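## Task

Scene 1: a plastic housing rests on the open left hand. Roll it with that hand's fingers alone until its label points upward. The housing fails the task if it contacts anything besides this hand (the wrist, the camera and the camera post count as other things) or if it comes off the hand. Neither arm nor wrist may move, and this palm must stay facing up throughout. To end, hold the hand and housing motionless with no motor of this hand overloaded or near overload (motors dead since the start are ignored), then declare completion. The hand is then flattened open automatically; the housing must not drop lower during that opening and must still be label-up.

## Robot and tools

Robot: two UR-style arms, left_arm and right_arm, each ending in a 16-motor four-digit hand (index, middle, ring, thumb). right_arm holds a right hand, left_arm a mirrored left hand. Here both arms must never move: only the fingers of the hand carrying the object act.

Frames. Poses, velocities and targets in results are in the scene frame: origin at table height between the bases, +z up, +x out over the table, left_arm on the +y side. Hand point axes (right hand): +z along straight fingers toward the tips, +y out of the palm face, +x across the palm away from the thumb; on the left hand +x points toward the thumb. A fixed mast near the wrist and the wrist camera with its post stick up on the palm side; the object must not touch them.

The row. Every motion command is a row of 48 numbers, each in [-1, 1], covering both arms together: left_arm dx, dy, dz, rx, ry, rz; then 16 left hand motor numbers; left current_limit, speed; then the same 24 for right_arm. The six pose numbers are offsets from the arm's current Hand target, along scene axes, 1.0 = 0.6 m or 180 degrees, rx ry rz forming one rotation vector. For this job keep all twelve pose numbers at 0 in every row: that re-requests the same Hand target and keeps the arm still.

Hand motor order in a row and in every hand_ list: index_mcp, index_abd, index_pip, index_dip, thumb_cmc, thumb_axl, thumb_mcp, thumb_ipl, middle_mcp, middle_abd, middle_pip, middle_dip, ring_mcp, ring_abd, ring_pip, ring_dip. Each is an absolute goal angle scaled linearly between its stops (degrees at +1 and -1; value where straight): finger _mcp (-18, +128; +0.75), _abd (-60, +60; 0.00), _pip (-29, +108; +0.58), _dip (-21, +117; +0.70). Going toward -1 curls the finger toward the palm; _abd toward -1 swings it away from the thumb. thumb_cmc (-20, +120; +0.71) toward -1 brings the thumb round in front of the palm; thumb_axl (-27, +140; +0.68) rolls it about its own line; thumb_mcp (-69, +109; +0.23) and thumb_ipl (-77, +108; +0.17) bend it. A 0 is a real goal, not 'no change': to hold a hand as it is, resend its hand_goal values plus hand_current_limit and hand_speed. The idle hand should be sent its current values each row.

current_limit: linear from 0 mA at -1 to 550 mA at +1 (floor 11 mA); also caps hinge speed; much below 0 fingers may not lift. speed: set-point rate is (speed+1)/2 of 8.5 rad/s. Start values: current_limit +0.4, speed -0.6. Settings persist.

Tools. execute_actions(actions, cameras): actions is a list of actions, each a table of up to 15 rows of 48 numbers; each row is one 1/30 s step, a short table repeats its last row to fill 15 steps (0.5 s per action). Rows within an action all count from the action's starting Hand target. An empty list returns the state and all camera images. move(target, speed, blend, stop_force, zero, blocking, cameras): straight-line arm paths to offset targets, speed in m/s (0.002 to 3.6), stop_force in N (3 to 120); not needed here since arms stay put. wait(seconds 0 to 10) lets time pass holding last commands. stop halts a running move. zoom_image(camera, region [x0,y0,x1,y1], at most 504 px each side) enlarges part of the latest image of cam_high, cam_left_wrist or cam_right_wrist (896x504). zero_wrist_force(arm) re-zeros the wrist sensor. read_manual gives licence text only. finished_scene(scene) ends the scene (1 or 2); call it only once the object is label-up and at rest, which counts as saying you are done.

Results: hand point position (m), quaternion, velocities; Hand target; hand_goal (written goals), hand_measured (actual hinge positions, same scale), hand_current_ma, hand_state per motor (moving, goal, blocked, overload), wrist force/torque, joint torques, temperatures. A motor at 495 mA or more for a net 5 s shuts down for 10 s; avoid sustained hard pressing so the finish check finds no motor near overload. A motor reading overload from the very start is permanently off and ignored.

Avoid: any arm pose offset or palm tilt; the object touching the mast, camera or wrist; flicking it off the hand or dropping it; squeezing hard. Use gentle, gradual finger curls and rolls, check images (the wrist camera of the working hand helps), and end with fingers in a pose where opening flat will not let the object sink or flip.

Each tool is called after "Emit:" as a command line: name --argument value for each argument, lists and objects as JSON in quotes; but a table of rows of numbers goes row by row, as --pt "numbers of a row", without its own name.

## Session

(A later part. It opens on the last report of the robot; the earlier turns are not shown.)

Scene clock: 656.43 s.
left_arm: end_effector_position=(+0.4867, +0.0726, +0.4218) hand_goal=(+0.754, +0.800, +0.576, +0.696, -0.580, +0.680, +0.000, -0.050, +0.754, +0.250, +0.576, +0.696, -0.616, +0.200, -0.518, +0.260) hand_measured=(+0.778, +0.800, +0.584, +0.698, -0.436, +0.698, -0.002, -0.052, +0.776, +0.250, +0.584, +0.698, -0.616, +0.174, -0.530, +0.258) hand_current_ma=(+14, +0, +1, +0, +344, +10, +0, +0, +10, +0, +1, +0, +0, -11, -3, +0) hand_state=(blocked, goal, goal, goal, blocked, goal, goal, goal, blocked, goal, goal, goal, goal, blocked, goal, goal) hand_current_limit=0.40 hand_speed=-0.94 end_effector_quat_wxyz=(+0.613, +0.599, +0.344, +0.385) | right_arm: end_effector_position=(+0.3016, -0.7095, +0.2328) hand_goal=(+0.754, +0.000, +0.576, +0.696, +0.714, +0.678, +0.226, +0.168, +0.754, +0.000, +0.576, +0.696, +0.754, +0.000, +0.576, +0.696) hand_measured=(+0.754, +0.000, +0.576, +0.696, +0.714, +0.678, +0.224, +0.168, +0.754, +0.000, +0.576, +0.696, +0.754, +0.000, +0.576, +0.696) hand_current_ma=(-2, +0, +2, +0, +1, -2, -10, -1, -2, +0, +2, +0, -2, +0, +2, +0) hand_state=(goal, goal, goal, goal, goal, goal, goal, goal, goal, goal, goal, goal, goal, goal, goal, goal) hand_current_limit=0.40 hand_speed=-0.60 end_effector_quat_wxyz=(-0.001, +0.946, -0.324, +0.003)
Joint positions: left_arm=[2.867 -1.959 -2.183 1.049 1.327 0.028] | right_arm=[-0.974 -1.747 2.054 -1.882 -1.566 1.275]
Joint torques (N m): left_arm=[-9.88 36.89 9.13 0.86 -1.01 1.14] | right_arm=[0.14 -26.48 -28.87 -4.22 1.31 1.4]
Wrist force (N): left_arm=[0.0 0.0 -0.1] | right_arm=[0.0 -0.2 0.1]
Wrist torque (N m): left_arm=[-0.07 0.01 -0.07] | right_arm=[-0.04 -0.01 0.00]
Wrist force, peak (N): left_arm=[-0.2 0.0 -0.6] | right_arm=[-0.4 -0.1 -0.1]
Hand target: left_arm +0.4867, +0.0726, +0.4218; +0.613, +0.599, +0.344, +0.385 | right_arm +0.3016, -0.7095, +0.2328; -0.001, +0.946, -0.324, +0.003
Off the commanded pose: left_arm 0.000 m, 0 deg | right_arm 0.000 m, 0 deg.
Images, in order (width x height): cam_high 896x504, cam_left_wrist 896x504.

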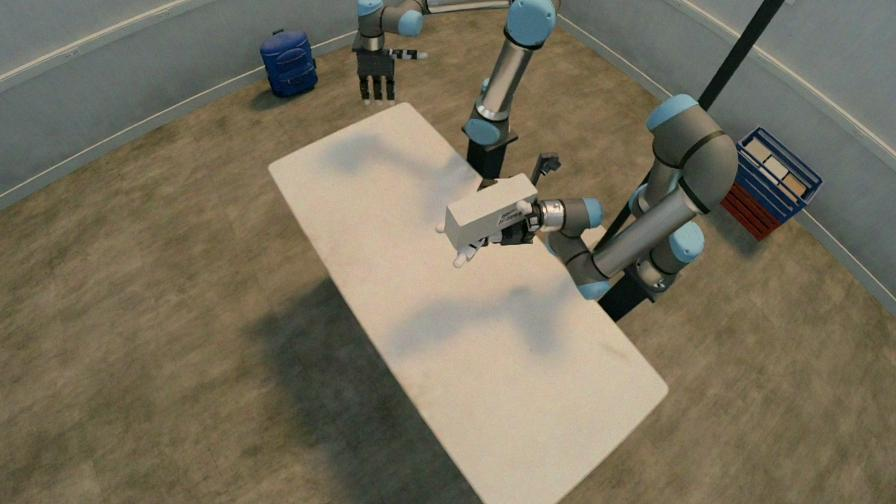

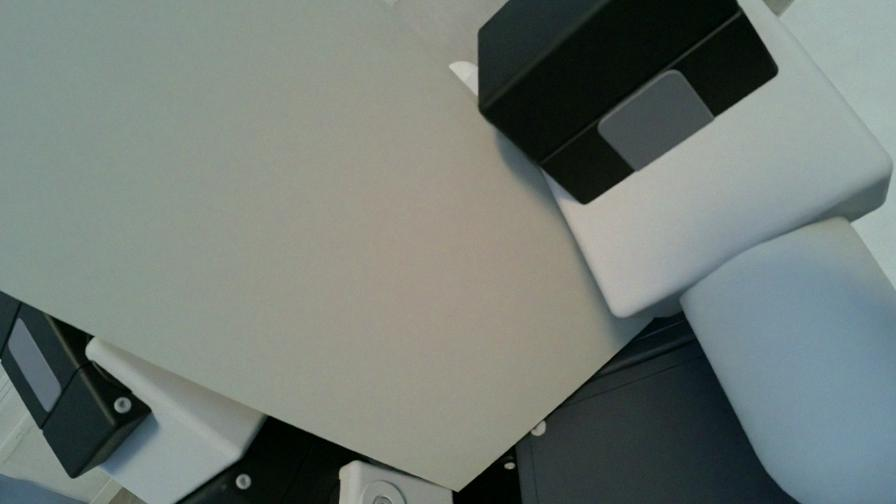

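Emit:
execute_actions --actions '[[[0,0,0,0,0,0,0.754,0.8,0.576,0.696,0.2,0.68,0.0,-0.05,0.754,0.25,0.576,0.696,-0.616,0.2,-0.518,0.26,0.4,-0.7,0,0,0,0,0,0,0.754,0,0.576,0.696,0.714,0.678,0.226,0.168,0.754,0,0.576,0.696,0.754,0,0.576,0.696,0.4,-0.6]],[[0,0,0,0,0,0,0.754,0.8,0.576,0.696,0.2,0.14,0.0,-0.37,0.754,0.25,0.576,0.696,-0.616,0.2,-0.518,0.26,0.4,-0.6,0,0,0,0,0,0,0.754,0,0.576,0.696,0.714,0.678,0.226,0.168,0.754,0,0.576,0.696,0.754,0,0.576,0.696,0.4,-0.6]],[[0,0,0,0,0,0,0.754,0.8,0.576,0.696,-0.1,0.14,0.0,-0.37,0.754,0.25,0.576,0.696,-0.616,0.2,-0.518,0.26,0.4,-0.85,0,0,0,0,0,0,0.754,0,0.576,0.696,0.714,0.678,0.226,0.168,0.754,0,0.576,0.696,0.754,0,0.576,0.696,0.4,-0.6]],[[0,0,0,0,0,0,0.754,0.8,0.576,0.696,-0.25,0.14,0.0,-0.37,0.754,0.25,0.576,0.696,-0.616,0.2,-0.518,0.26,0.4,-0.93,0,0,0,0,0,0,0.754,0,0.576,0.696,0.714,0.678,0.226,0.168,0.754,0,0.576,0.696,0.754,0,0.576,0.696,0.4,-0.6]]]' --cameras '["cam_high","cam_left_wrist"]'

Emit:
zoom_image --camera "cam_high" --region '[425, 160, 565, 260]'

Scene clock: 684.87 s.
left_arm: end_effector_position=(+0.4867, +0.0726, +0.4218) hand_goal=(+0.754, +0.800, +0.576, +0.696, -0.250, +0.140, +0.000, -0.370, +0.754, +0.250, +0.576, +0.696, -0.616, +0.200, -0.518, +0.260) hand_measured=(+0.778, +0.800, +0.584, +0.698, -0.150, +0.154, +0.020, -0.358, +0.776, +0.250, +0.584, +0.698, -0.624, +0.184, -0.526, +0.258) hand_current_ma=(+13, +0, +1, +0, +173, +6, +13, +6, +10, +0, +1, +0, -1, -4, -1, +0) hand_state=(blocked, goal, goal, goal, blocked, goal, goal, goal, blocked, goal, goal, goal, goal, goal, goal, goal) hand_current_limit=0.40 hand_speed=-0.93 end_effector_quat_wxyz=(+0.613, +0.599, +0.344, +0.385) | right_arm: end_effector_position=(+0.3016, -0.7095, +0.2328) hand_goal=(+0.754, +0.000, +0.576, +0.696, +0.714, +0.678, +0.226, +0.168, +0.754, +0.000, +0.576, +0.696, +0.754, +0.000, +0.576, +0.696) hand_measured=(+0.754, +0.000, +0.576, +0.696, +0.714, +0.678, +0.224, +0.168, +0.754, +0.000, +0.576, +0.696, +0.754, +0.000, +0.576, +0.696) hand_current_ma=(-2, +0, +2, +0, +1, -2, -10, -1, -2, +0, +2, +0, -2, +0, +2, +0) hand_state=(goal, goal, goal, goal, goal, goal, goal, goal, goal, goal, goal, goal, goal, goal, goal, goal) hand_current_limit=0.40 hand_speed=-0.60 end_effector_quat_wxyz=(-0.001, +0.946, -0.324, +0.003)
Joint positions: left_arm=[2.867 -1.959 -2.183 1.049 1.327 0.028] | right_arm=[-0.974 -1.747 2.054 -1.882 -1.566 1.275]
Joint torques (N m): left_arm=[-10.16 38.14 10.57 0.78 -0.94 0.98] | right_arm=[1.32 -25.45 -29.41 -4.28 1.23 1.36]
Wrist force (N): left_arm=[0.1 -0.1 -0.3] | right_arm=[0.1 0.0 0.0]
Wrist torque (N m): left_arm=[-0.07 -0.01 -0.05] | right_arm=[0.00 -0.01 0.01]
Wrist force, peak (N): left_arm=[-0.1 -0.1 -0.7] | right_arm=[-0.4 -0.1 0.0]
Hand target: left_arm +0.4867, +0.0726, +0.4218; +0.613, +0.599, +0.344, +0.385 | right_arm +0.3016, -0.7095, +0.2328; -0.001, +0.946, -0.324, +0.003
Off the commanded pose: left_arm 0.000 m, 0 deg | right_arm 0.000 m, 0 deg.
Images, in order (width x height): cam_high 896x504, cam_left_wrist 896x504.

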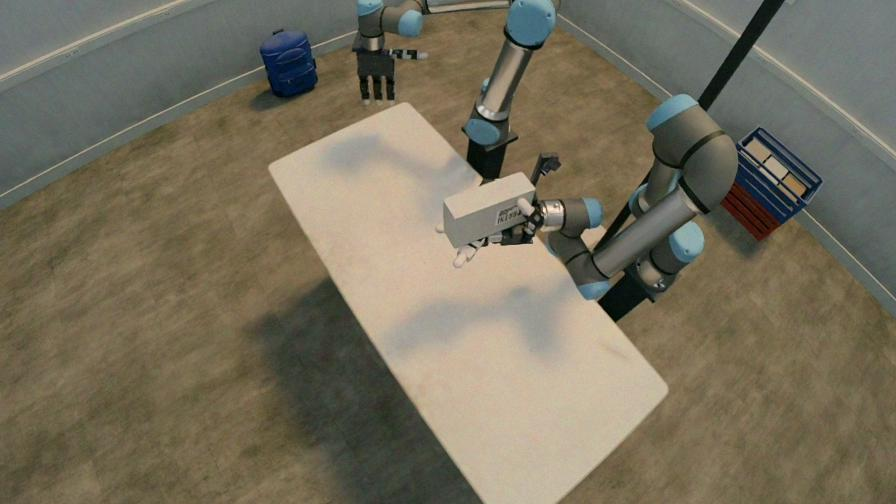

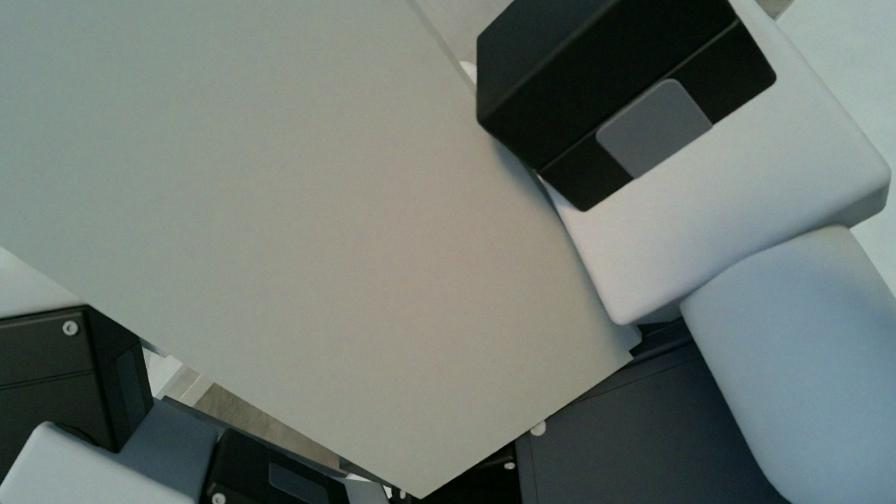

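Scaled by 3.600 from the camera's 896x504 image, which has a finer 1280x720 frame.

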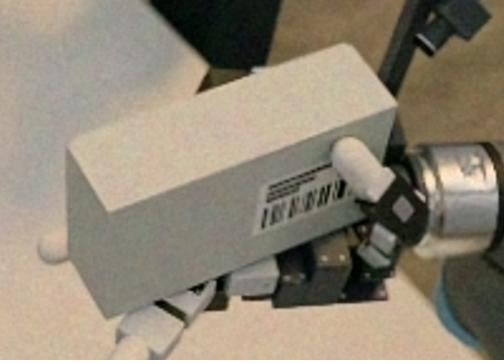

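Emit:
execute_actions --actions '[[[0,0,0,0,0,0,0.754,0.8,0.576,0.696,-0.42,0.14,0.0,-0.37,0.754,0.25,0.576,0.696,-0.616,0.2,-0.518,0.26,0.4,-0.93,0,0,0,0,0,0,0.754,0,0.576,0.696,0.714,0.678,0.226,0.168,0.754,0,0.576,0.696,0.754,0,0.576,0.696,0.4,-0.6]]]' --cameras '["cam_high","cam_left_wrist"]'

Emit:
zoom_image --camera "cam_high" --region '[425, 160, 565, 260]'

Scene clock: 692.77 s.
left_arm: end_effector_position=(+0.4867, +0.0726, +0.4218) hand_goal=(+0.754, +0.800, +0.576, +0.696, -0.420, +0.140, +0.000, -0.370, +0.754, +0.250, +0.576, +0.696, -0.616, +0.200, -0.518, +0.260) hand_measured=(+0.778, +0.800, +0.584, +0.698, -0.218, +0.160, +0.034, -0.346, +0.776, +0.248, +0.584, +0.698, -0.630, +0.176, -0.532, +0.258) hand_current_ma=(+13, +0, +1, +0, +384, +12, +36, +19, +10, +0, +1, +0, -5, -10, -5, +0) hand_state=(blocked, goal, goal, goal, blocked, blocked, blocked, blocked, blocked, goal, goal, goal, goal, blocked, goal, goal) hand_current_limit=0.40 hand_speed=-0.93 end_effector_quat_wxyz=(+0.613, +0.599, +0.344, +0.385) | right_arm: end_effector_position=(+0.3016, -0.7095, +0.2328) hand_goal=(+0.754, +0.000, +0.576, +0.696, +0.714, +0.678, +0.226, +0.168, +0.754, +0.000, +0.576, +0.696, +0.754, +0.000, +0.576, +0.696) hand_measured=(+0.754, +0.000, +0.576, +0.696, +0.714, +0.678, +0.224, +0.168, +0.754, +0.000, +0.576, +0.696, +0.754, +0.000, +0.576, +0.696) hand_current_ma=(-2, +0, +2, +0, +1, -2, -10, -1, -2, +0, +2, +0, -2, +0, +2, +0) hand_state=(goal, goal, goal, goal, goal, goal, goal, goal, goal, goal, goal, goal, goal, goal, goal, goal) hand_current_limit=0.40 hand_speed=-0.60 end_effector_quat_wxyz=(-0.001, +0.946, -0.324, +0.003)
Joint positions: left_arm=[2.867 -1.959 -2.183 1.049 1.327 0.028] | right_arm=[-0.974 -1.747 2.054 -1.882 -1.566 1.275]
Joint torques (N m): left_arm=[-10.46 38.22 9.55 0.81 -0.73 0.85] | right_arm=[0.4 -25.94 -29.17 -4.14 1.22 1.31]
Wrist force (N): left_arm=[0.0 -0.1 -0.2] | right_arm=[-0.1 -0.2 -0.1]
Wrist torque (N m): left_arm=[-0.08 0.02 -0.05] | right_arm=[-0.02 0.02 -0.02]
Wrist force, peak (N): left_arm=[-0.2 0.2 -0.5] | right_arm=[-0.3 -0.2 0.3]
Hand target: left_arm +0.4867, +0.0726, +0.4218; +0.613, +0.599, +0.344, +0.385 | right_arm +0.3016, -0.7095, +0.2328; -0.001, +0.946, -0.324, +0.003
Off the commanded pose: left_arm 0.000 m, 0 deg | right_arm 0.000 m, 0 deg.
Images, in order (width x height): cam_high 896x504, cam_left_wrist 896x504.

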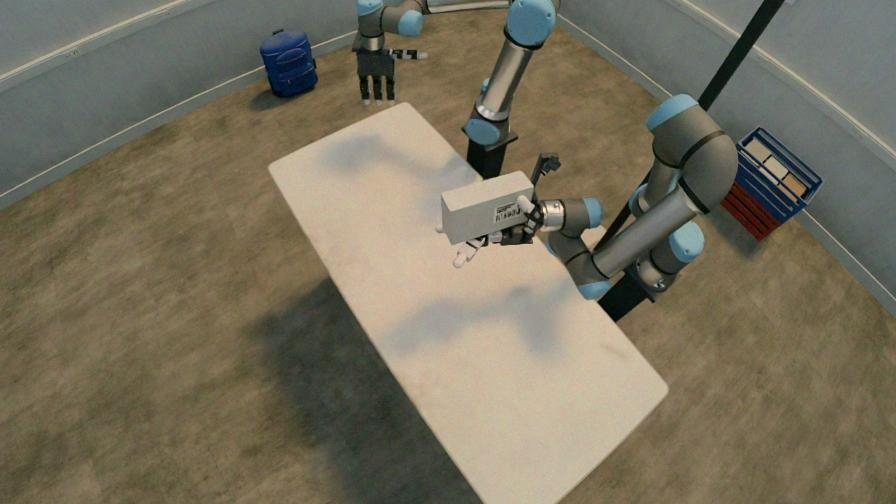

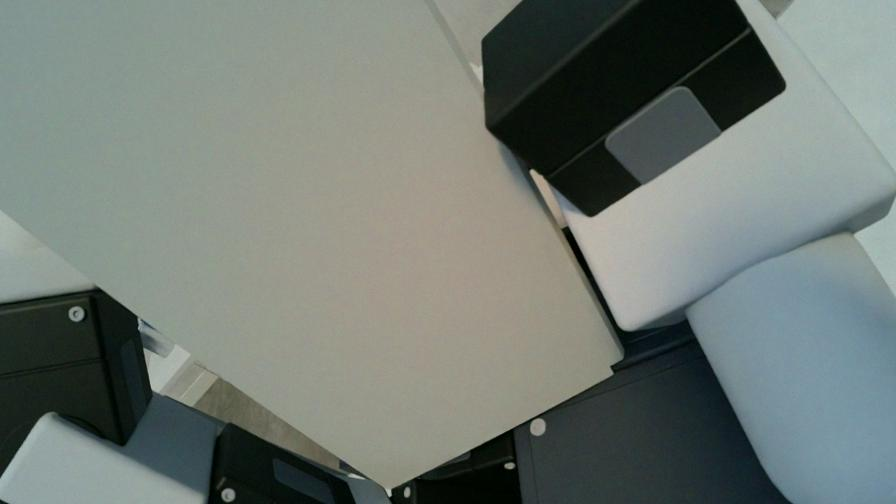

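Scaled by 3.600 from the camera's 896x504 image, which has a finer 1280x720 frame.

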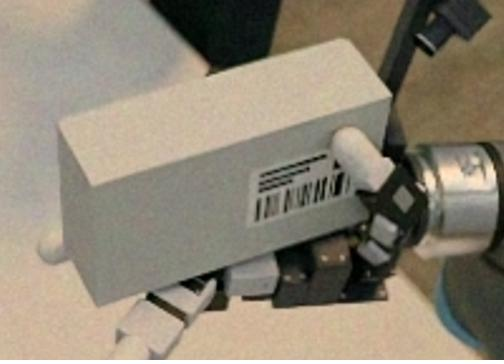

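Emit:
execute_actions --actions '[[[0,0,0,0,0,0,0.754,0.8,0.576,0.696,0.0,0.14,0.0,-0.37,0.754,0.25,0.576,0.696,-0.616,-0.6,-0.518,0.26,0.4,-0.75,0,0,0,0,0,0,0.754,0,0.576,0.696,0.714,0.678,0.226,0.168,0.754,0,0.576,0.696,0.754,0,0.576,0.696,0.4,-0.6]],[[0,0,0,0,0,0,0.754,0.8,0.576,0.696,0.1,0.14,0.0,-0.37,0.754,0.25,0.576,0.696,-0.2,-0.6,0.2,0.5,0.4,-0.6,0,0,0,0,0,0,0.754,0,0.576,0.696,0.714,0.678,0.226,0.168,0.754,0,0.576,0.696,0.754,0,0.576,0.696,0.4,-0.6]],[[0,0,0,0,0,0,0.754,0.8,0.576,0.696,0.1,0.68,-0.1,-0.17,0.754,0.25,0.576,0.696,0.36,-0.6,0.576,0.696,0.4,-0.6,0,0,0,0,0,0,0.754,0,0.576,0.696,0.714,0.678,0.226,0.168,0.754,0,0.576,0.696,0.754,0,0.576,0.696,0.4,-0.6]],[[0,0,0,0,0,0,0.754,0.8,0.576,0.696,0.1,0.68,-0.1,-0.17,0.754,0.25,0.576,0.696,0.37,0.05,0.576,0.696,0.4,-0.75,0,0,0,0,0,0,0.754,0,0.576,0.696,0.714,0.678,0.226,0.168,0.754,0,0.576,0.696,0.754,0,0.576,0.696,0.4,-0.6]],[[0,0,0,0,0,0,0.754,0.8,0.576,0.696,0.1,0.68,-0.1,-0.17,0.754,0.3,0.576,0.696,0.37,0.25,0.576,0.696,0.4,-0.9,0,0,0,0,0,0,0.754,0,0.576,0.696,0.714,0.678,0.226,0.168,0.754,0,0.576,0.696,0.754,0,0.576,0.696,0.4,-0.6]],[[0,0,0,0,0,0,0.754,0.8,0.576,0.696,0.1,0.68,-0.1,-0.17,0.754,0.4,0.576,0.696,0.37,0.45,0.576,0.696,0.4,-0.9,0,0,0,0,0,0,0.754,0,0.576,0.696,0.714,0.678,0.226,0.168,0.754,0,0.576,0.696,0.754,0,0.576,0.696,0.4,-0.6]],[[0,0,0,0,0,0,0.754,0.8,0.576,0.696,0.1,0.68,-0.1,-0.17,0.754,0.5,0.576,0.696,0.37,0.65,0.576,0.696,0.4,-0.9,0,0,0,0,0,0,0.754,0,0.576,0.696,0.714,0.678,0.226,0.168,0.754,0,0.576,0.696,0.754,0,0.576,0.696,0.4,-0.6]],[[0,0,0,0,0,0,0.754,0.8,0.576,0.696,0.1,0.68,-0.1,-0.17,0.754,0.5,0.576,0.696,0.37,0.75,0.576,0.696,0.4,-0.9,0,0,0,0,0,0,0.754,0,0.576,0.696,0.714,0.678,0.226,0.168,0.754,0,0.576,0.696,0.754,0,0.576,0.696,0.4,-0.6]]]' --cameras '["cam_high","cam_left_wrist"]'

Emit:
zoom_image --camera "cam_high" --region '[425, 160, 565, 260]'

Scene clock: 759.40 s.
left_arm: end_effector_position=(+0.4867, +0.0726, +0.4218) hand_goal=(+0.754, +0.800, +0.576, +0.696, +0.100, +0.680, -0.100, -0.170, +0.754, +0.500, +0.576, +0.696, +0.370, +0.750, +0.576, +0.696) hand_measured=(+0.778, +0.800, +0.584, +0.698, +0.104, +0.680, -0.100, -0.174, +0.776, +0.488, +0.584, +0.698, +0.378, +0.746, +0.576, +0.694) hand_current_ma=(+12, +0, +1, +0, +0, +0, +0, -1, +11, -3, +1, +0, +1, +0, +0, +0) hand_state=(blocked, goal, goal, goal, goal, goal, goal, goal, blocked, goal, goal, goal, goal, goal, goal, goal) hand_current_limit=0.40 hand_speed=-0.90 end_effector_quat_wxyz=(+0.613, +0.599, +0.344, +0.385) | right_arm: end_effector_position=(+0.3016, -0.7095, +0.2328) hand_goal=(+0.754, +0.000, +0.576, +0.696, +0.714, +0.678, +0.226, +0.168, +0.754, +0.000, +0.576, +0.696, +0.754, +0.000, +0.576, +0.696) hand_measured=(+0.754, +0.000, +0.576, +0.696, +0.714, +0.678, +0.224, +0.168, +0.754, +0.000, +0.576, +0.696, +0.754, +0.000, +0.576, +0.696) hand_current_ma=(-2, +0, +2, +0, +1, -2, -10, -1, -2, +0, +2, +0, -2, +0, +2, +0) hand_state=(goal, goal, goal, goal, goal, goal, goal, goal, goal, goal, goal, goal, goal, goal, goal, goal) hand_current_limit=0.40 hand_speed=-0.60 end_effector_quat_wxyz=(-0.001, +0.946, -0.324, +0.003)
Joint positions: left_arm=[2.867 -1.959 -2.183 1.049 1.327 0.028] | right_arm=[-0.974 -1.747 2.054 -1.882 -1.566 1.275]
Joint torques (N m): left_arm=[-12 40.7 11.49 0.68 -0.39 0.48] | right_arm=[0.95 -25.57 -28.21 -4.11 1.33 1.25]
Wrist force (N): left_arm=[0.1 0.2 -0.4] | right_arm=[-0.1 0.0 0.2]
Wrist torque (N m): left_arm=[0.05 -0.01 -0.12] | right_arm=[-0.02 0.02 -0.02]
Wrist force, peak (N): left_arm=[0.1 -0.4 -0.6] | right_arm=[-0.5 0.1 0.2]
Hand target: left_arm +0.4867, +0.0726, +0.4218; +0.613, +0.599, +0.344, +0.385 | right_arm +0.3016, -0.7095, +0.2328; -0.001, +0.946, -0.324, +0.003
Off the commanded pose: left_arm 0.000 m, 0 deg | right_arm 0.000 m, 0 deg.
Images, in order (width x height): cam_high 896x504, cam_left_wrist 896x504.

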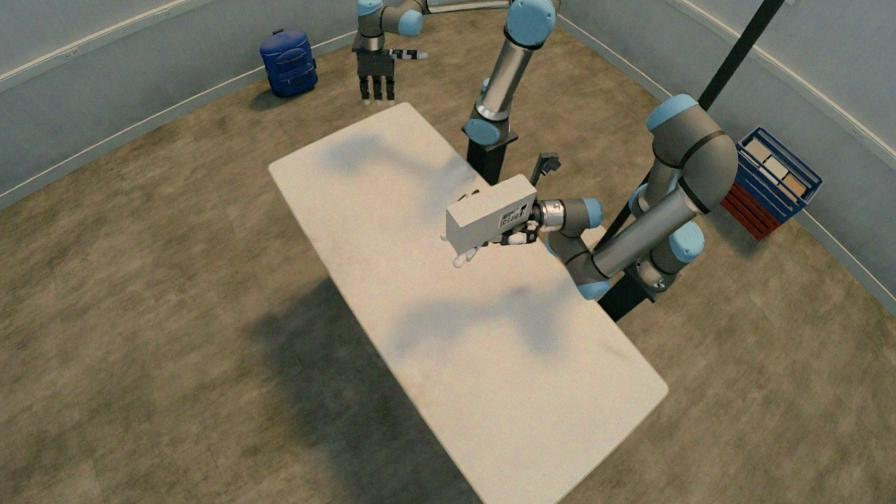

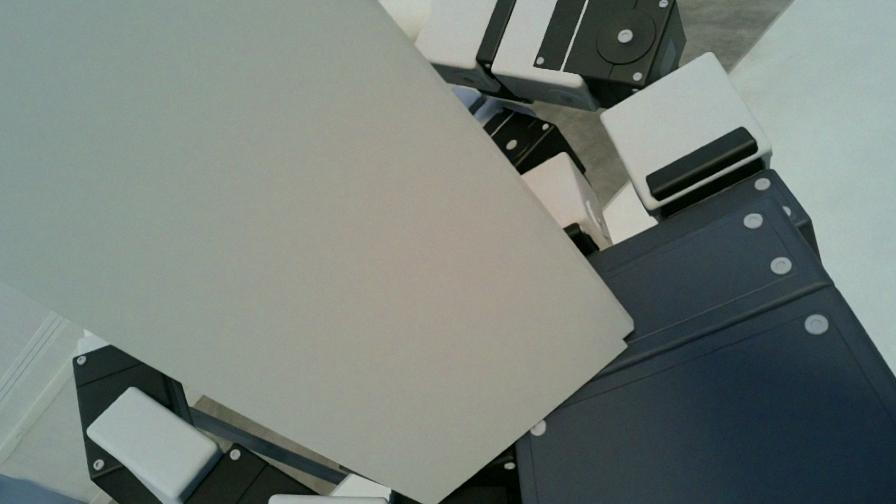

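Scaled by 3.600 from the camera's 896x504 image, which has a finer 1280x720 frame.

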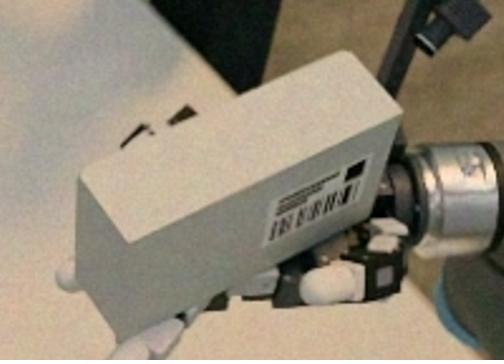

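Emit:
execute_actions --actions '[[[0,0,0,0,0,0,0.754,0.8,0.576,0.696,0.1,0.68,-0.1,-0.17,0.754,0.5,0.576,0.696,0.37,0.1,0.576,0.696,0.4,-0.75,0,0,0,0,0,0,0.754,0,0.576,0.696,0.714,0.678,0.226,0.168,0.754,0,0.576,0.696,0.754,0,0.576,0.696,0.4,-0.6]],[[0,0,0,0,0,0,0.754,0.8,0.576,0.696,0.1,0.68,-0.1,-0.17,0.754,0.22,0.576,0.696,0.25,0.1,0.576,0.696,0.4,-0.85,0,0,0,0,0,0,0.754,0,0.576,0.696,0.714,0.678,0.226,0.168,0.754,0,0.576,0.696,0.754,0,0.576,0.696,0.4,-0.6]],[[0,0,0,0,0,0,0.754,0.8,0.576,0.696,-0.15,0.68,-0.1,-0.17,0.754,0.2,0.23,0.696,0.2,0.1,0.576,0.696,0.4,-0.8,0,0,0,0,0,0,0.754,0,0.576,0.696,0.714,0.678,0.226,0.168,0.754,0,0.576,0.696,0.754,0,0.576,0.696,0.4,-0.6]],[[0,0,0,0,0,0,0.754,0.8,0.576,0.696,-0.25,0.68,-0.1,-0.17,0.754,0.42,0.23,0.696,0.2,0.1,0.576,0.696,0.4,-0.92,0,0,0,0,0,0,0.754,0,0.576,0.696,0.714,0.678,0.226,0.168,0.754,0,0.576,0.696,0.754,0,0.576,0.696,0.4,-0.6]]]' --cameras '["cam_high","cam_left_wrist"]'

Emit:
zoom_image --camera "cam_high" --region '[425, 160, 565, 260]'

Scene clock: 777.77 s.
left_arm: end_effector_position=(+0.4867, +0.0726, +0.4218) hand_goal=(+0.754, +0.800, +0.576, +0.696, -0.250, +0.680, -0.100, -0.170, +0.754, +0.420, +0.230, +0.696, +0.200, +0.100, +0.576, +0.696) hand_measured=(+0.778, +0.800, +0.584, +0.698, -0.240, +0.680, -0.100, -0.174, +0.776, +0.408, +0.254, +0.698, +0.220, +0.104, +0.576, +0.694) hand_current_ma=(+12, +0, +1, +0, +2, +0, +0, -1, +12, -2, +12, +0, +10, +0, +0, +0) hand_state=(blocked, goal, goal, goal, goal, goal, goal, goal, blocked, goal, blocked, goal, blocked, goal, goal, goal) hand_current_limit=0.40 hand_speed=-0.92 end_effector_quat_wxyz=(+0.613, +0.599, +0.344, +0.385) | right_arm: end_effector_position=(+0.3016, -0.7095, +0.2328) hand_goal=(+0.754, +0.000, +0.576, +0.696, +0.714, +0.678, +0.226, +0.168, +0.754, +0.000, +0.576, +0.696, +0.754, +0.000, +0.576, +0.696) hand_measured=(+0.754, +0.000, +0.576, +0.696, +0.714, +0.678, +0.224, +0.168, +0.754, +0.000, +0.576, +0.696, +0.754, +0.000, +0.576, +0.696) hand_current_ma=(-2, +0, +2, +0, +1, -2, -10, -1, -2, +0, +2, +0, -2, +0, +2, +0) hand_state=(goal, goal, goal, goal, goal, goal, goal, goal, goal, goal, goal, goal, goal, goal, goal, goal) hand_current_limit=0.40 hand_speed=-0.60 end_effector_quat_wxyz=(-0.001, +0.946, -0.324, +0.003)
Joint positions: left_arm=[2.867 -1.959 -2.183 1.049 1.327 0.028] | right_arm=[-0.974 -1.747 2.054 -1.882 -1.566 1.275]
Joint torques (N m): left_arm=[-12.68 42.2 11.26 0.84 -0.39 0.03] | right_arm=[1.29 -26.1 -29.91 -4.18 1.26 1.15]
Wrist force (N): left_arm=[-0.2 0.1 -0.3] | right_arm=[0.0 -0.1 0.2]
Wrist torque (N m): left_arm=[0.01 0.03 -0.11] | right_arm=[-0.02 0.00 -0.01]
Wrist force, peak (N): left_arm=[-0.1 0.0 -0.7] | right_arm=[-0.3 -0.2 0.1]
Hand target: left_arm +0.4867, +0.0726, +0.4218; +0.613, +0.599, +0.344, +0.385 | right_arm +0.3016, -0.7095, +0.2328; -0.001, +0.946, -0.324, +0.003
Off the commanded pose: left_arm 0.000 m, 0 deg | right_arm 0.000 m, 0 deg.
Images, in order (width x height): cam_high 896x504, cam_left_wrist 896x504.

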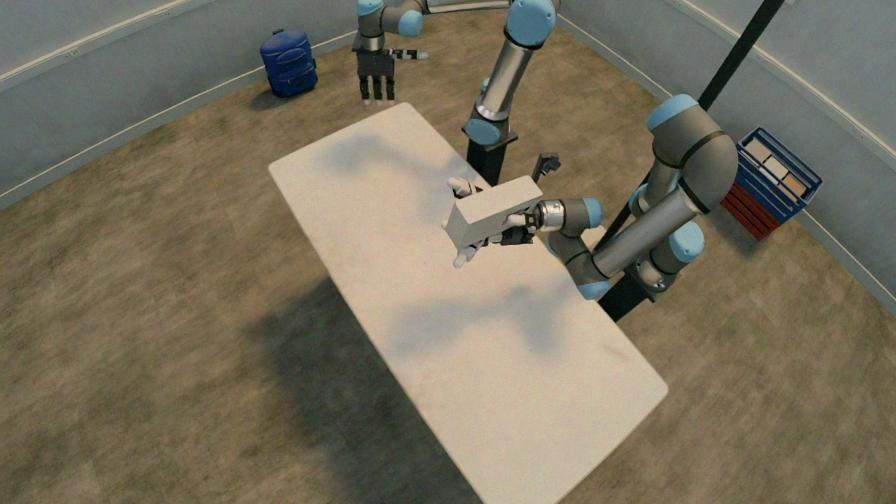

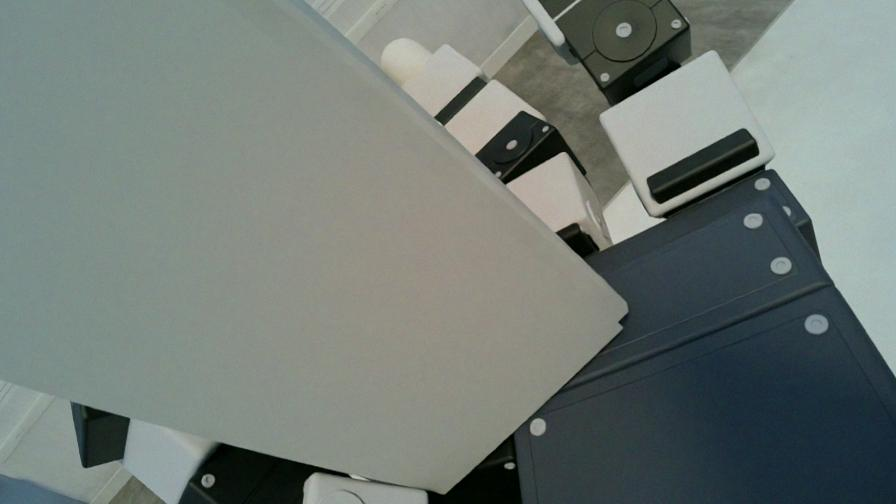

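Scaled by 3.600 from the camera's 896x504 image, which has a finer 1280x720 frame.

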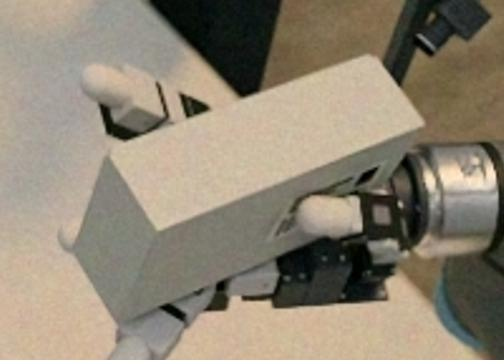

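Emit:
execute_actions --actions '[[[0,0,0,0,0,0,0.754,0.8,0.576,0.696,-0.25,0.68,-0.1,-0.17,0.754,0.1,0.3,0.696,0.2,0.1,0.576,0.696,0.4,-0.9,0,0,0,0,0,0,0.754,0,0.576,0.696,0.714,0.678,0.226,0.168,0.754,0,0.576,0.696,0.754,0,0.576,0.696,0.4,-0.6]]]' --cameras '["cam_high","cam_left_wrist"]'

Emit:
zoom_image --camera "cam_high" --region '[425, 160, 565, 260]'

Scene clock: 786.27 s.
left_arm: end_effector_position=(+0.4867, +0.0726, +0.4218) hand_goal=(+0.754, +0.800, +0.576, +0.696, -0.250, +0.680, -0.100, -0.170, +0.754, +0.100, +0.300, +0.696, +0.200, +0.100, +0.576, +0.696) hand_measured=(+0.780, +0.802, +0.584, +0.698, -0.240, +0.680, -0.100, -0.174, +0.776, +0.104, +0.306, +0.698, +0.220, +0.104, +0.576, +0.694) hand_current_ma=(+14, +0, +1, +0, +2, +0, +0, -1, +11, +0, +1, +0, +9, +0, +0, +0) hand_state=(blocked, goal, goal, goal, goal, goal, goal, goal, blocked, goal, goal, goal, goal, goal, goal, goal) hand_current_limit=0.40 hand_speed=-0.90 end_effector_quat_wxyz=(+0.613, +0.599, +0.344, +0.385) | right_arm: end_effector_position=(+0.3016, -0.7095, +0.2328) hand_goal=(+0.754, +0.000, +0.576, +0.696, +0.714, +0.678, +0.226, +0.168, +0.754, +0.000, +0.576, +0.696, +0.754, +0.000, +0.576, +0.696) hand_measured=(+0.754, +0.000, +0.576, +0.696, +0.714, +0.678, +0.224, +0.168, +0.754, +0.000, +0.576, +0.696, +0.754, +0.000, +0.576, +0.696) hand_current_ma=(-2, +0, +2, +0, +1, -2, -10, -1, -2, +0, +2, +0, -2, +0, +2, +0) hand_state=(goal, goal, goal, goal, goal, goal, goal, goal, goal, goal, goal, goal, goal, goal, goal, goal) hand_current_limit=0.40 hand_speed=-0.60 end_effector_quat_wxyz=(-0.001, +0.946, -0.324, +0.003)
Joint positions: left_arm=[2.867 -1.959 -2.183 1.049 1.327 0.028] | right_arm=[-0.974 -1.747 2.054 -1.882 -1.566 1.275]
Joint torques (N m): left_arm=[-12.71 41.78 11.73 0.82 -0.41 0.05] | right_arm=[0.93 -26.04 -29.47 -4.17 1.04 1.38]
Wrist force (N): left_arm=[-0.2 0.3 -0.2] | right_arm=[0.1 -0.1 0.2]
Wrist torque (N m): left_arm=[0.05 0.00 -0.06] | right_arm=[-0.02 -0.02 0.01]
Wrist force, peak (N): left_arm=[0.0 0.7 -0.7] | right_arm=[-0.4 -0.1 -0.1]
Hand target: left_arm +0.4867, +0.0726, +0.4218; +0.613, +0.599, +0.344, +0.385 | right_arm +0.3016, -0.7095, +0.2328; -0.001, +0.946, -0.324, +0.003
Off the commanded pose: left_arm 0.000 m, 0 deg | right_arm 0.000 m, 0 deg.
Images, in order (width x height): cam_high 896x504, cam_left_wrist 896x504.

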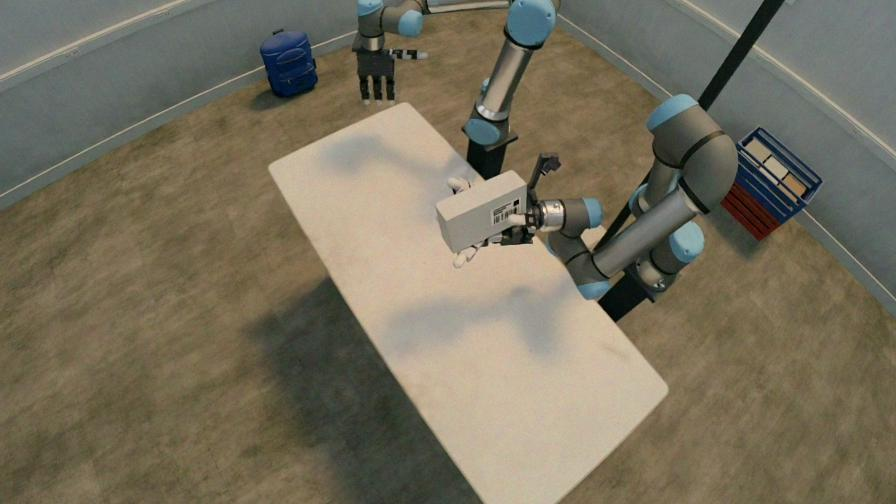

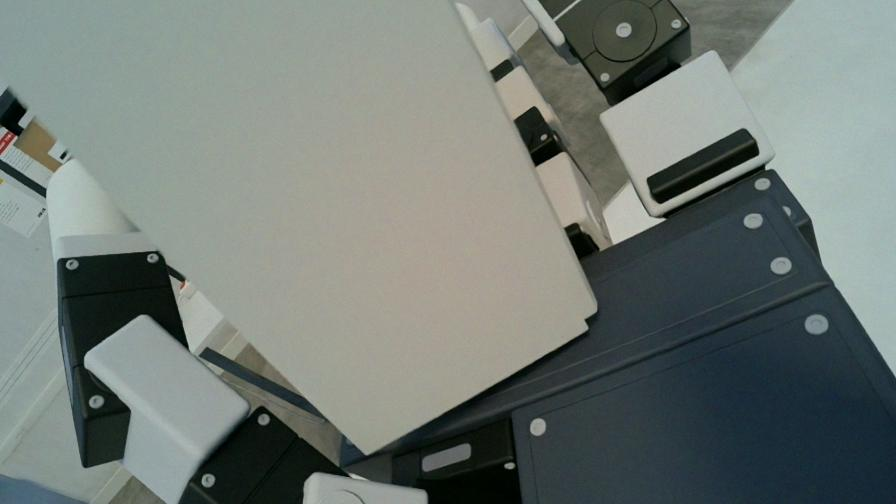

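Scaled by 3.600 from the camera's 896x504 image, which has a finer 1280x720 frame.

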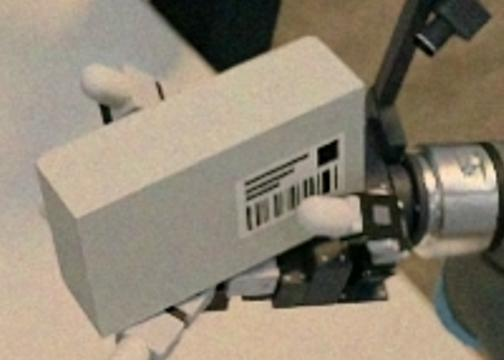

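Emit:
execute_actions --actions '[[[0,0,0,0,0,0,0.6,0.8,0.576,0.696,-0.3,0.68,-0.1,-0.17,0.754,0.1,0.3,0.696,0.2,0.1,0.576,0.696,0.4,-0.94,0,0,0,0,0,0,0.754,0,0.576,0.696,0.714,0.678,0.226,0.168,0.754,0,0.576,0.696,0.754,0,0.576,0.696,0.4,-0.6]]]' --cameras '["cam_high","cam_left_wrist"]'

Emit:
zoom_image --camera "cam_high" --region '[425, 160, 565, 260]'

Scene clock: 799.77 s.
left_arm: end_effector_position=(+0.4867, +0.0726, +0.4218) hand_goal=(+0.600, +0.800, +0.576, +0.696, -0.300, +0.680, -0.100, -0.170, +0.754, +0.100, +0.300, +0.696, +0.200, +0.100, +0.576, +0.696) hand_measured=(+0.652, +0.802, +0.582, +0.698, -0.292, +0.680, -0.100, -0.174, +0.776, +0.104, +0.306, +0.698, +0.220, +0.104, +0.576, +0.694) hand_current_ma=(+53, +0, +1, +0, +2, +0, +0, -1, +10, +0, +1, +0, +9, +0, +0, +0) hand_state=(blocked, goal, goal, goal, goal, goal, goal, goal, blocked, goal, goal, goal, goal, goal, goal, goal) hand_current_limit=0.40 hand_speed=-0.94 end_effector_quat_wxyz=(+0.613, +0.599, +0.344, +0.385) | right_arm: end_effector_position=(+0.3016, -0.7095, +0.2328) hand_goal=(+0.754, +0.000, +0.576, +0.696, +0.714, +0.678, +0.226, +0.168, +0.754, +0.000, +0.576, +0.696, +0.754, +0.000, +0.576, +0.696) hand_measured=(+0.754, +0.000, +0.576, +0.696, +0.714, +0.678, +0.224, +0.168, +0.754, +0.000, +0.576, +0.696, +0.754, +0.000, +0.576, +0.696) hand_current_ma=(-2, +0, +2, +0, +1, -2, -10, -1, -2, +0, +2, +0, -2, +0, +2, +0) hand_state=(goal, goal, goal, goal, goal, goal, goal, goal, goal, goal, goal, goal, goal, goal, goal, goal) hand_current_limit=0.40 hand_speed=-0.60 end_effector_quat_wxyz=(-0.001, +0.946, -0.324, +0.003)
Joint positions: left_arm=[2.867 -1.959 -2.183 1.049 1.327 0.028] | right_arm=[-0.974 -1.747 2.054 -1.882 -1.566 1.275]
Joint torques (N m): left_arm=[-12.75 42.26 12.23 2.91 -0.27 -0.13] | right_arm=[0.6 -26.65 -29.47 -4.17 1.11 1.19]
Wrist force (N): left_arm=[0.2 0.1 -0.4] | right_arm=[0.0 0.0 -0.1]
Wrist torque (N m): left_arm=[0.03 0.00 -0.04] | right_arm=[0.01 0.00 0.00]
Wrist force, peak (N): left_arm=[0.6 0.2 -0.6] | right_arm=[0.0 -0.3 0.2]
Hand target: left_arm +0.4867, +0.0726, +0.4218; +0.613, +0.599, +0.344, +0.385 | right_arm +0.3016, -0.7095, +0.2328; -0.001, +0.946, -0.324, +0.003
Off the commanded pose: left_arm 0.000 m, 0 deg | right_arm 0.000 m, 0 deg.
Images, in order (width x height): cam_high 896x504, cam_left_wrist 896x504.

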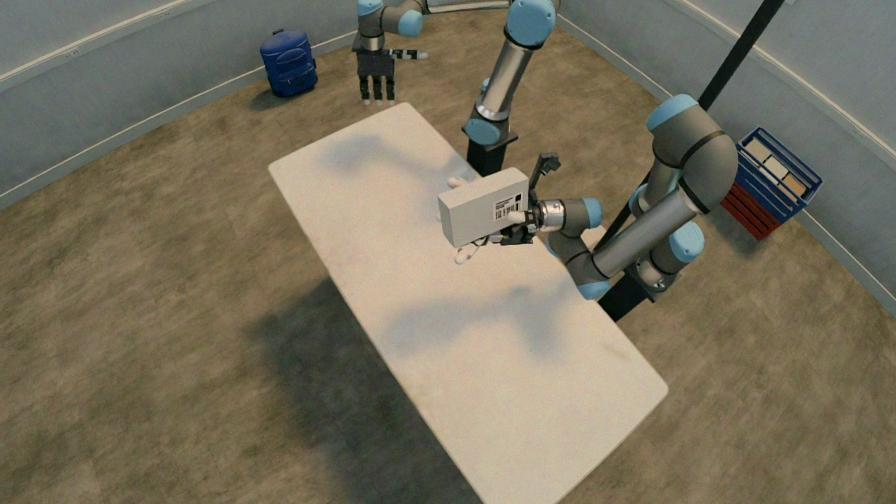

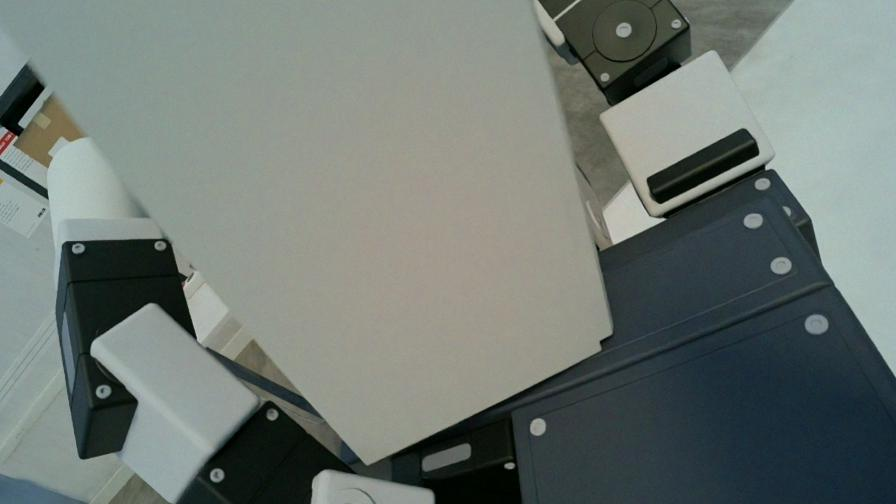

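Scaled by 3.600 from the camera's 896x504 image, which has a finer 1280x720 frame.

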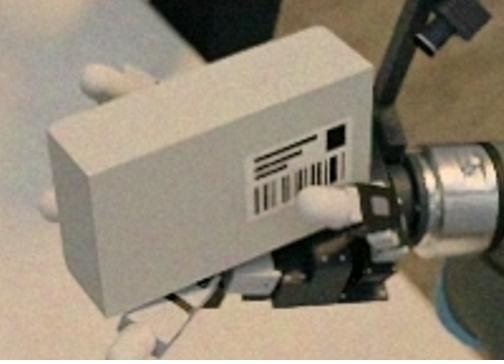

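Emit:
execute_actions --actions '[[[0,0,0,0,0,0,0.48,0.8,0.576,0.696,-0.35,0.68,-0.1,-0.17,0.754,0.1,0.3,0.696,0.2,0.1,0.576,0.696,0.4,-0.94,0,0,0,0,0,0,0.754,0,0.576,0.696,0.714,0.678,0.226,0.168,0.754,0,0.576,0.696,0.754,0,0.576,0.696,0.4,-0.6]]]' --cameras '["cam_high","cam_left_wrist"]'

Emit:
zoom_image --camera "cam_high" --region '[425, 160, 565, 260]'

Scene clock: 808.57 s.
left_arm: end_effector_position=(+0.4866, +0.0725, +0.4218) hand_goal=(+0.480, +0.800, +0.576, +0.696, -0.350, +0.680, -0.100, -0.170, +0.754, +0.100, +0.300, +0.696, +0.200, +0.100, +0.576, +0.696) hand_measured=(+0.524, +0.802, +0.582, +0.698, -0.342, +0.680, -0.100, -0.174, +0.776, +0.102, +0.306, +0.698, +0.224, +0.096, +0.580, +0.694) hand_current_ma=(+40, +0, +1, +0, +1, +0, +0, -1, +10, +0, +1, +0, +14, +0, +1, +0) hand_state=(blocked, goal, goal, goal, goal, goal, goal, goal, blocked, goal, goal, goal, blocked, goal, goal, goal) hand_current_limit=0.40 hand_speed=-0.94 end_effector_quat_wxyz=(+0.613, +0.599, +0.344, +0.385) | right_arm: end_effector_position=(+0.3016, -0.7095, +0.2328) hand_goal=(+0.754, +0.000, +0.576, +0.696, +0.714, +0.678, +0.226, +0.168, +0.754, +0.000, +0.576, +0.696, +0.754, +0.000, +0.576, +0.696) hand_measured=(+0.754, +0.000, +0.576, +0.696, +0.714, +0.678, +0.224, +0.168, +0.754, +0.000, +0.576, +0.696, +0.754, +0.000, +0.576, +0.696) hand_current_ma=(-2, +0, +2, +0, +1, -2, -10, -1, -2, +0, +2, +0, -2, +0, +2, +0) hand_state=(goal, goal, goal, goal, goal, goal, goal, goal, goal, goal, goal, goal, goal, goal, goal, goal) hand_current_limit=0.40 hand_speed=-0.60 end_effector_quat_wxyz=(-0.001, +0.946, -0.324, +0.003)
Joint positions: left_arm=[2.867 -1.959 -2.183 1.049 1.327 0.028] | right_arm=[-0.974 -1.747 2.054 -1.882 -1.566 1.275]
Joint torques (N m): left_arm=[4.86 43.2 12.4 4 0 -0.37] | right_arm=[0.48 -25.05 -28.97 -4.23 1.27 1.41]
Wrist force (N): left_arm=[0.1 0.2 -0.3] | right_arm=[-0.1 0.0 0.0]
Wrist torque (N m): left_arm=[0.06 0.00 -0.16] | right_arm=[0.00 0.01 -0.01]
Wrist force, peak (N): left_arm=[-0.9 -0.5 0.3] | right_arm=[-0.2 -0.2 0.3]
Hand target: left_arm +0.4867, +0.0726, +0.4218; +0.613, +0.599, +0.344, +0.385 | right_arm +0.3016, -0.7095, +0.2328; -0.001, +0.946, -0.324, +0.003
Off the commanded pose: left_arm 0.000 m, 0 deg | right_arm 0.000 m, 0 deg.
Images, in order (width x height): cam_high 896x504, cam_left_wrist 896x504.

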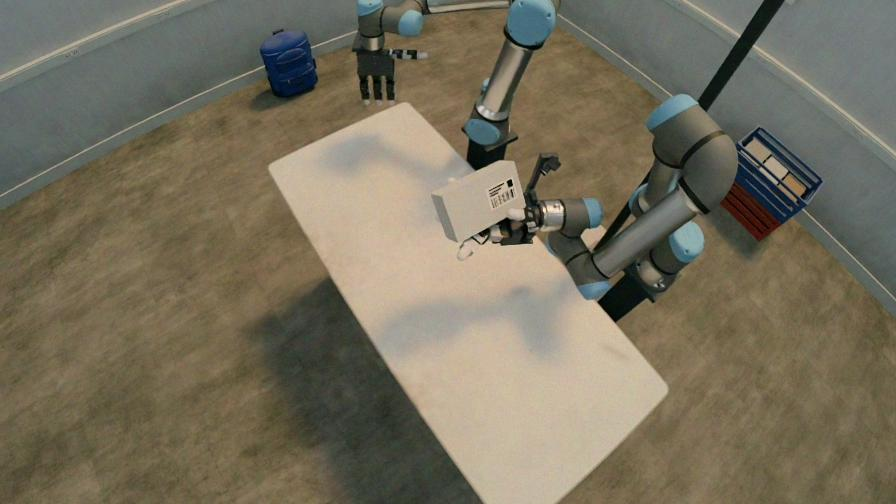

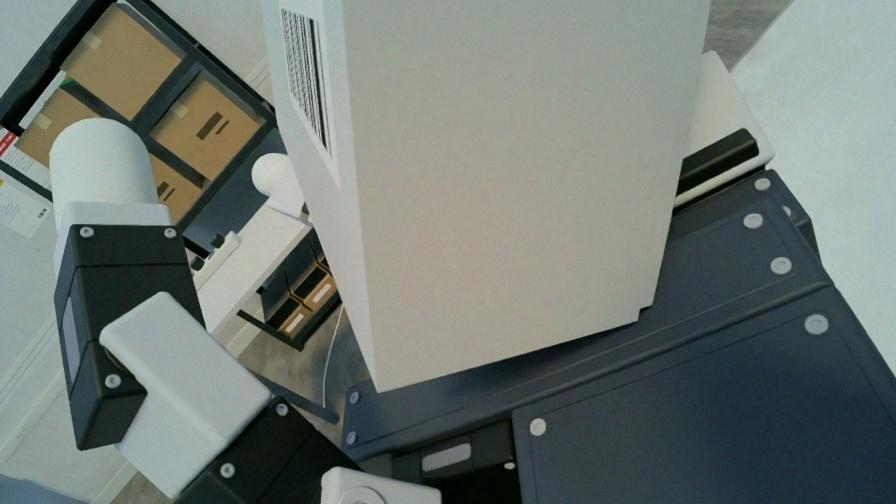

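Scaled by 3.600 from the camera's 896x504 image, which has a finer 1280x720 frame.

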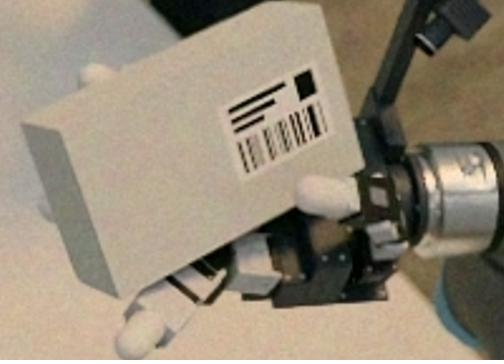

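Emit:
execute_actions --actions '[[[0,0,0,0,0,0,0.48,0.8,0.576,0.696,-0.35,0.68,-0.1,-0.17,0.754,0.1,0.576,0.696,0.4,0.05,0.576,0.696,0.4,-0.94,0,0,0,0,0,0,0.754,0,0.576,0.696,0.714,0.678,0.226,0.168,0.754,0,0.576,0.696,0.754,0,0.576,0.696,0.4,-0.6]],[[0,0,0,0,0,0,0.48,0.8,0.576,0.696,-0.35,0.68,-0.1,-0.17,0.754,0.1,0.576,0.696,0.5,0.05,0.576,0.696,0.4,-0.94,0,0,0,0,0,0,0.754,0,0.576,0.696,0.714,0.678,0.226,0.168,0.754,0,0.576,0.696,0.754,0,0.576,0.696,0.4,-0.6]]]' --cameras '["cam_high","cam_left_wrist"]'

Emit:
zoom_image --camera "cam_high" --region '[425, 140, 565, 260]'

Scene clock: 828.70 s.
left_arm: end_effector_position=(+0.4867, +0.0726, +0.4218) hand_goal=(+0.480, +0.800, +0.576, +0.696, -0.350, +0.680, -0.100, -0.170, +0.754, +0.100, +0.576, +0.696, +0.500, +0.050, +0.576, +0.696) hand_measured=(+0.514, +0.802, +0.582, +0.698, -0.342, +0.680, -0.100, -0.174, +0.776, +0.102, +0.576, +0.698, +0.522, +0.042, +0.584, +0.696) hand_current_ma=(+25, +0, +1, +0, +1, +0, +0, -1, +10, +0, +0, +0, +11, -1, +1, +0) hand_state=(blocked, goal, goal, goal, goal, goal, goal, goal, blocked, goal, goal, goal, blocked, goal, goal, goal) hand_current_limit=0.40 hand_speed=-0.94 end_effector_quat_wxyz=(+0.613, +0.599, +0.344, +0.385) | right_arm: end_effector_position=(+0.3016, -0.7095, +0.2328) hand_goal=(+0.754, +0.000, +0.576, +0.696, +0.714, +0.678, +0.226, +0.168, +0.754, +0.000, +0.576, +0.696, +0.754, +0.000, +0.576, +0.696) hand_measured=(+0.754, +0.000, +0.576, +0.696, +0.714, +0.678, +0.224, +0.168, +0.754, +0.000, +0.576, +0.696, +0.754, +0.000, +0.576, +0.696) hand_current_ma=(-2, +0, +2, +0, +1, -2, -10, -1, -2, +0, +2, +0, -2, +0, +2, +0) hand_state=(goal, goal, goal, goal, goal, goal, goal, goal, goal, goal, goal, goal, goal, goal, goal, goal) hand_current_limit=0.40 hand_speed=-0.60 end_effector_quat_wxyz=(-0.001, +0.946, -0.324, +0.003)
Joint positions: left_arm=[2.867 -1.959 -2.183 1.049 1.327 0.028] | right_arm=[-0.974 -1.747 2.054 -1.882 -1.566 1.275]
Joint torques (N m): left_arm=[13.83 43.17 12.84 3.99 0.46 -0.77] | right_arm=[-0.06 -26.84 -29.14 -4.2 1.13 1.31]
Wrist force (N): left_arm=[0.0 -0.1 -0.4] | right_arm=[-0.2 0.0 0.0]
Wrist torque (N m): left_arm=[0.08 0.01 -0.14] | right_arm=[0.00 0.02 -0.01]
Wrist force, peak (N): left_arm=[-0.3 0.1 -0.6] | right_arm=[-0.4 0.3 0.1]
Hand target: left_arm +0.4867, +0.0726, +0.4218; +0.613, +0.599, +0.344, +0.385 | right_arm +0.3016, -0.7095, +0.2328; -0.001, +0.946, -0.324, +0.003
Off the commanded pose: left_arm 0.000 m, 0 deg | right_arm 0.000 m, 0 deg.
Images, in order (width x height): cam_high 896x504, cam_left_wrist 896x504.

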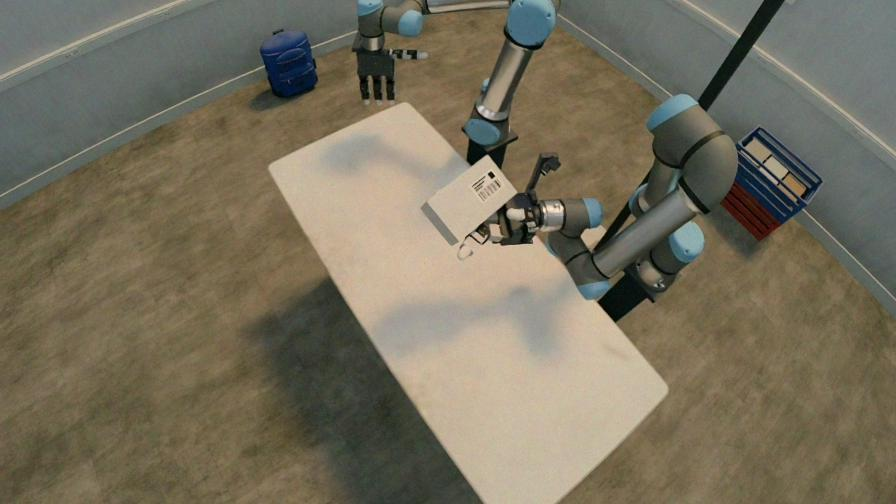

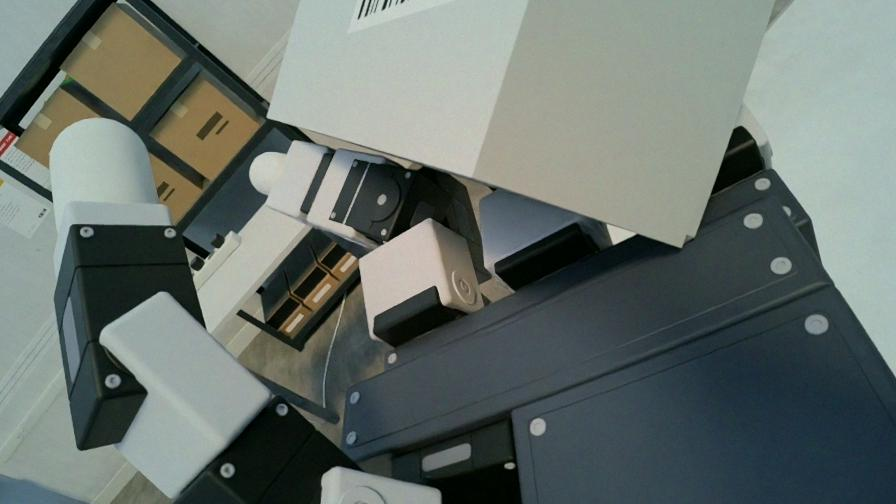

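Scaled by 3.600 from the camera's 896x504 image, which has a finer 1280x720 frame.

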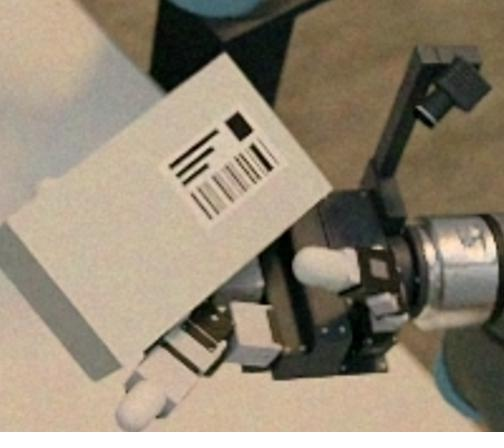

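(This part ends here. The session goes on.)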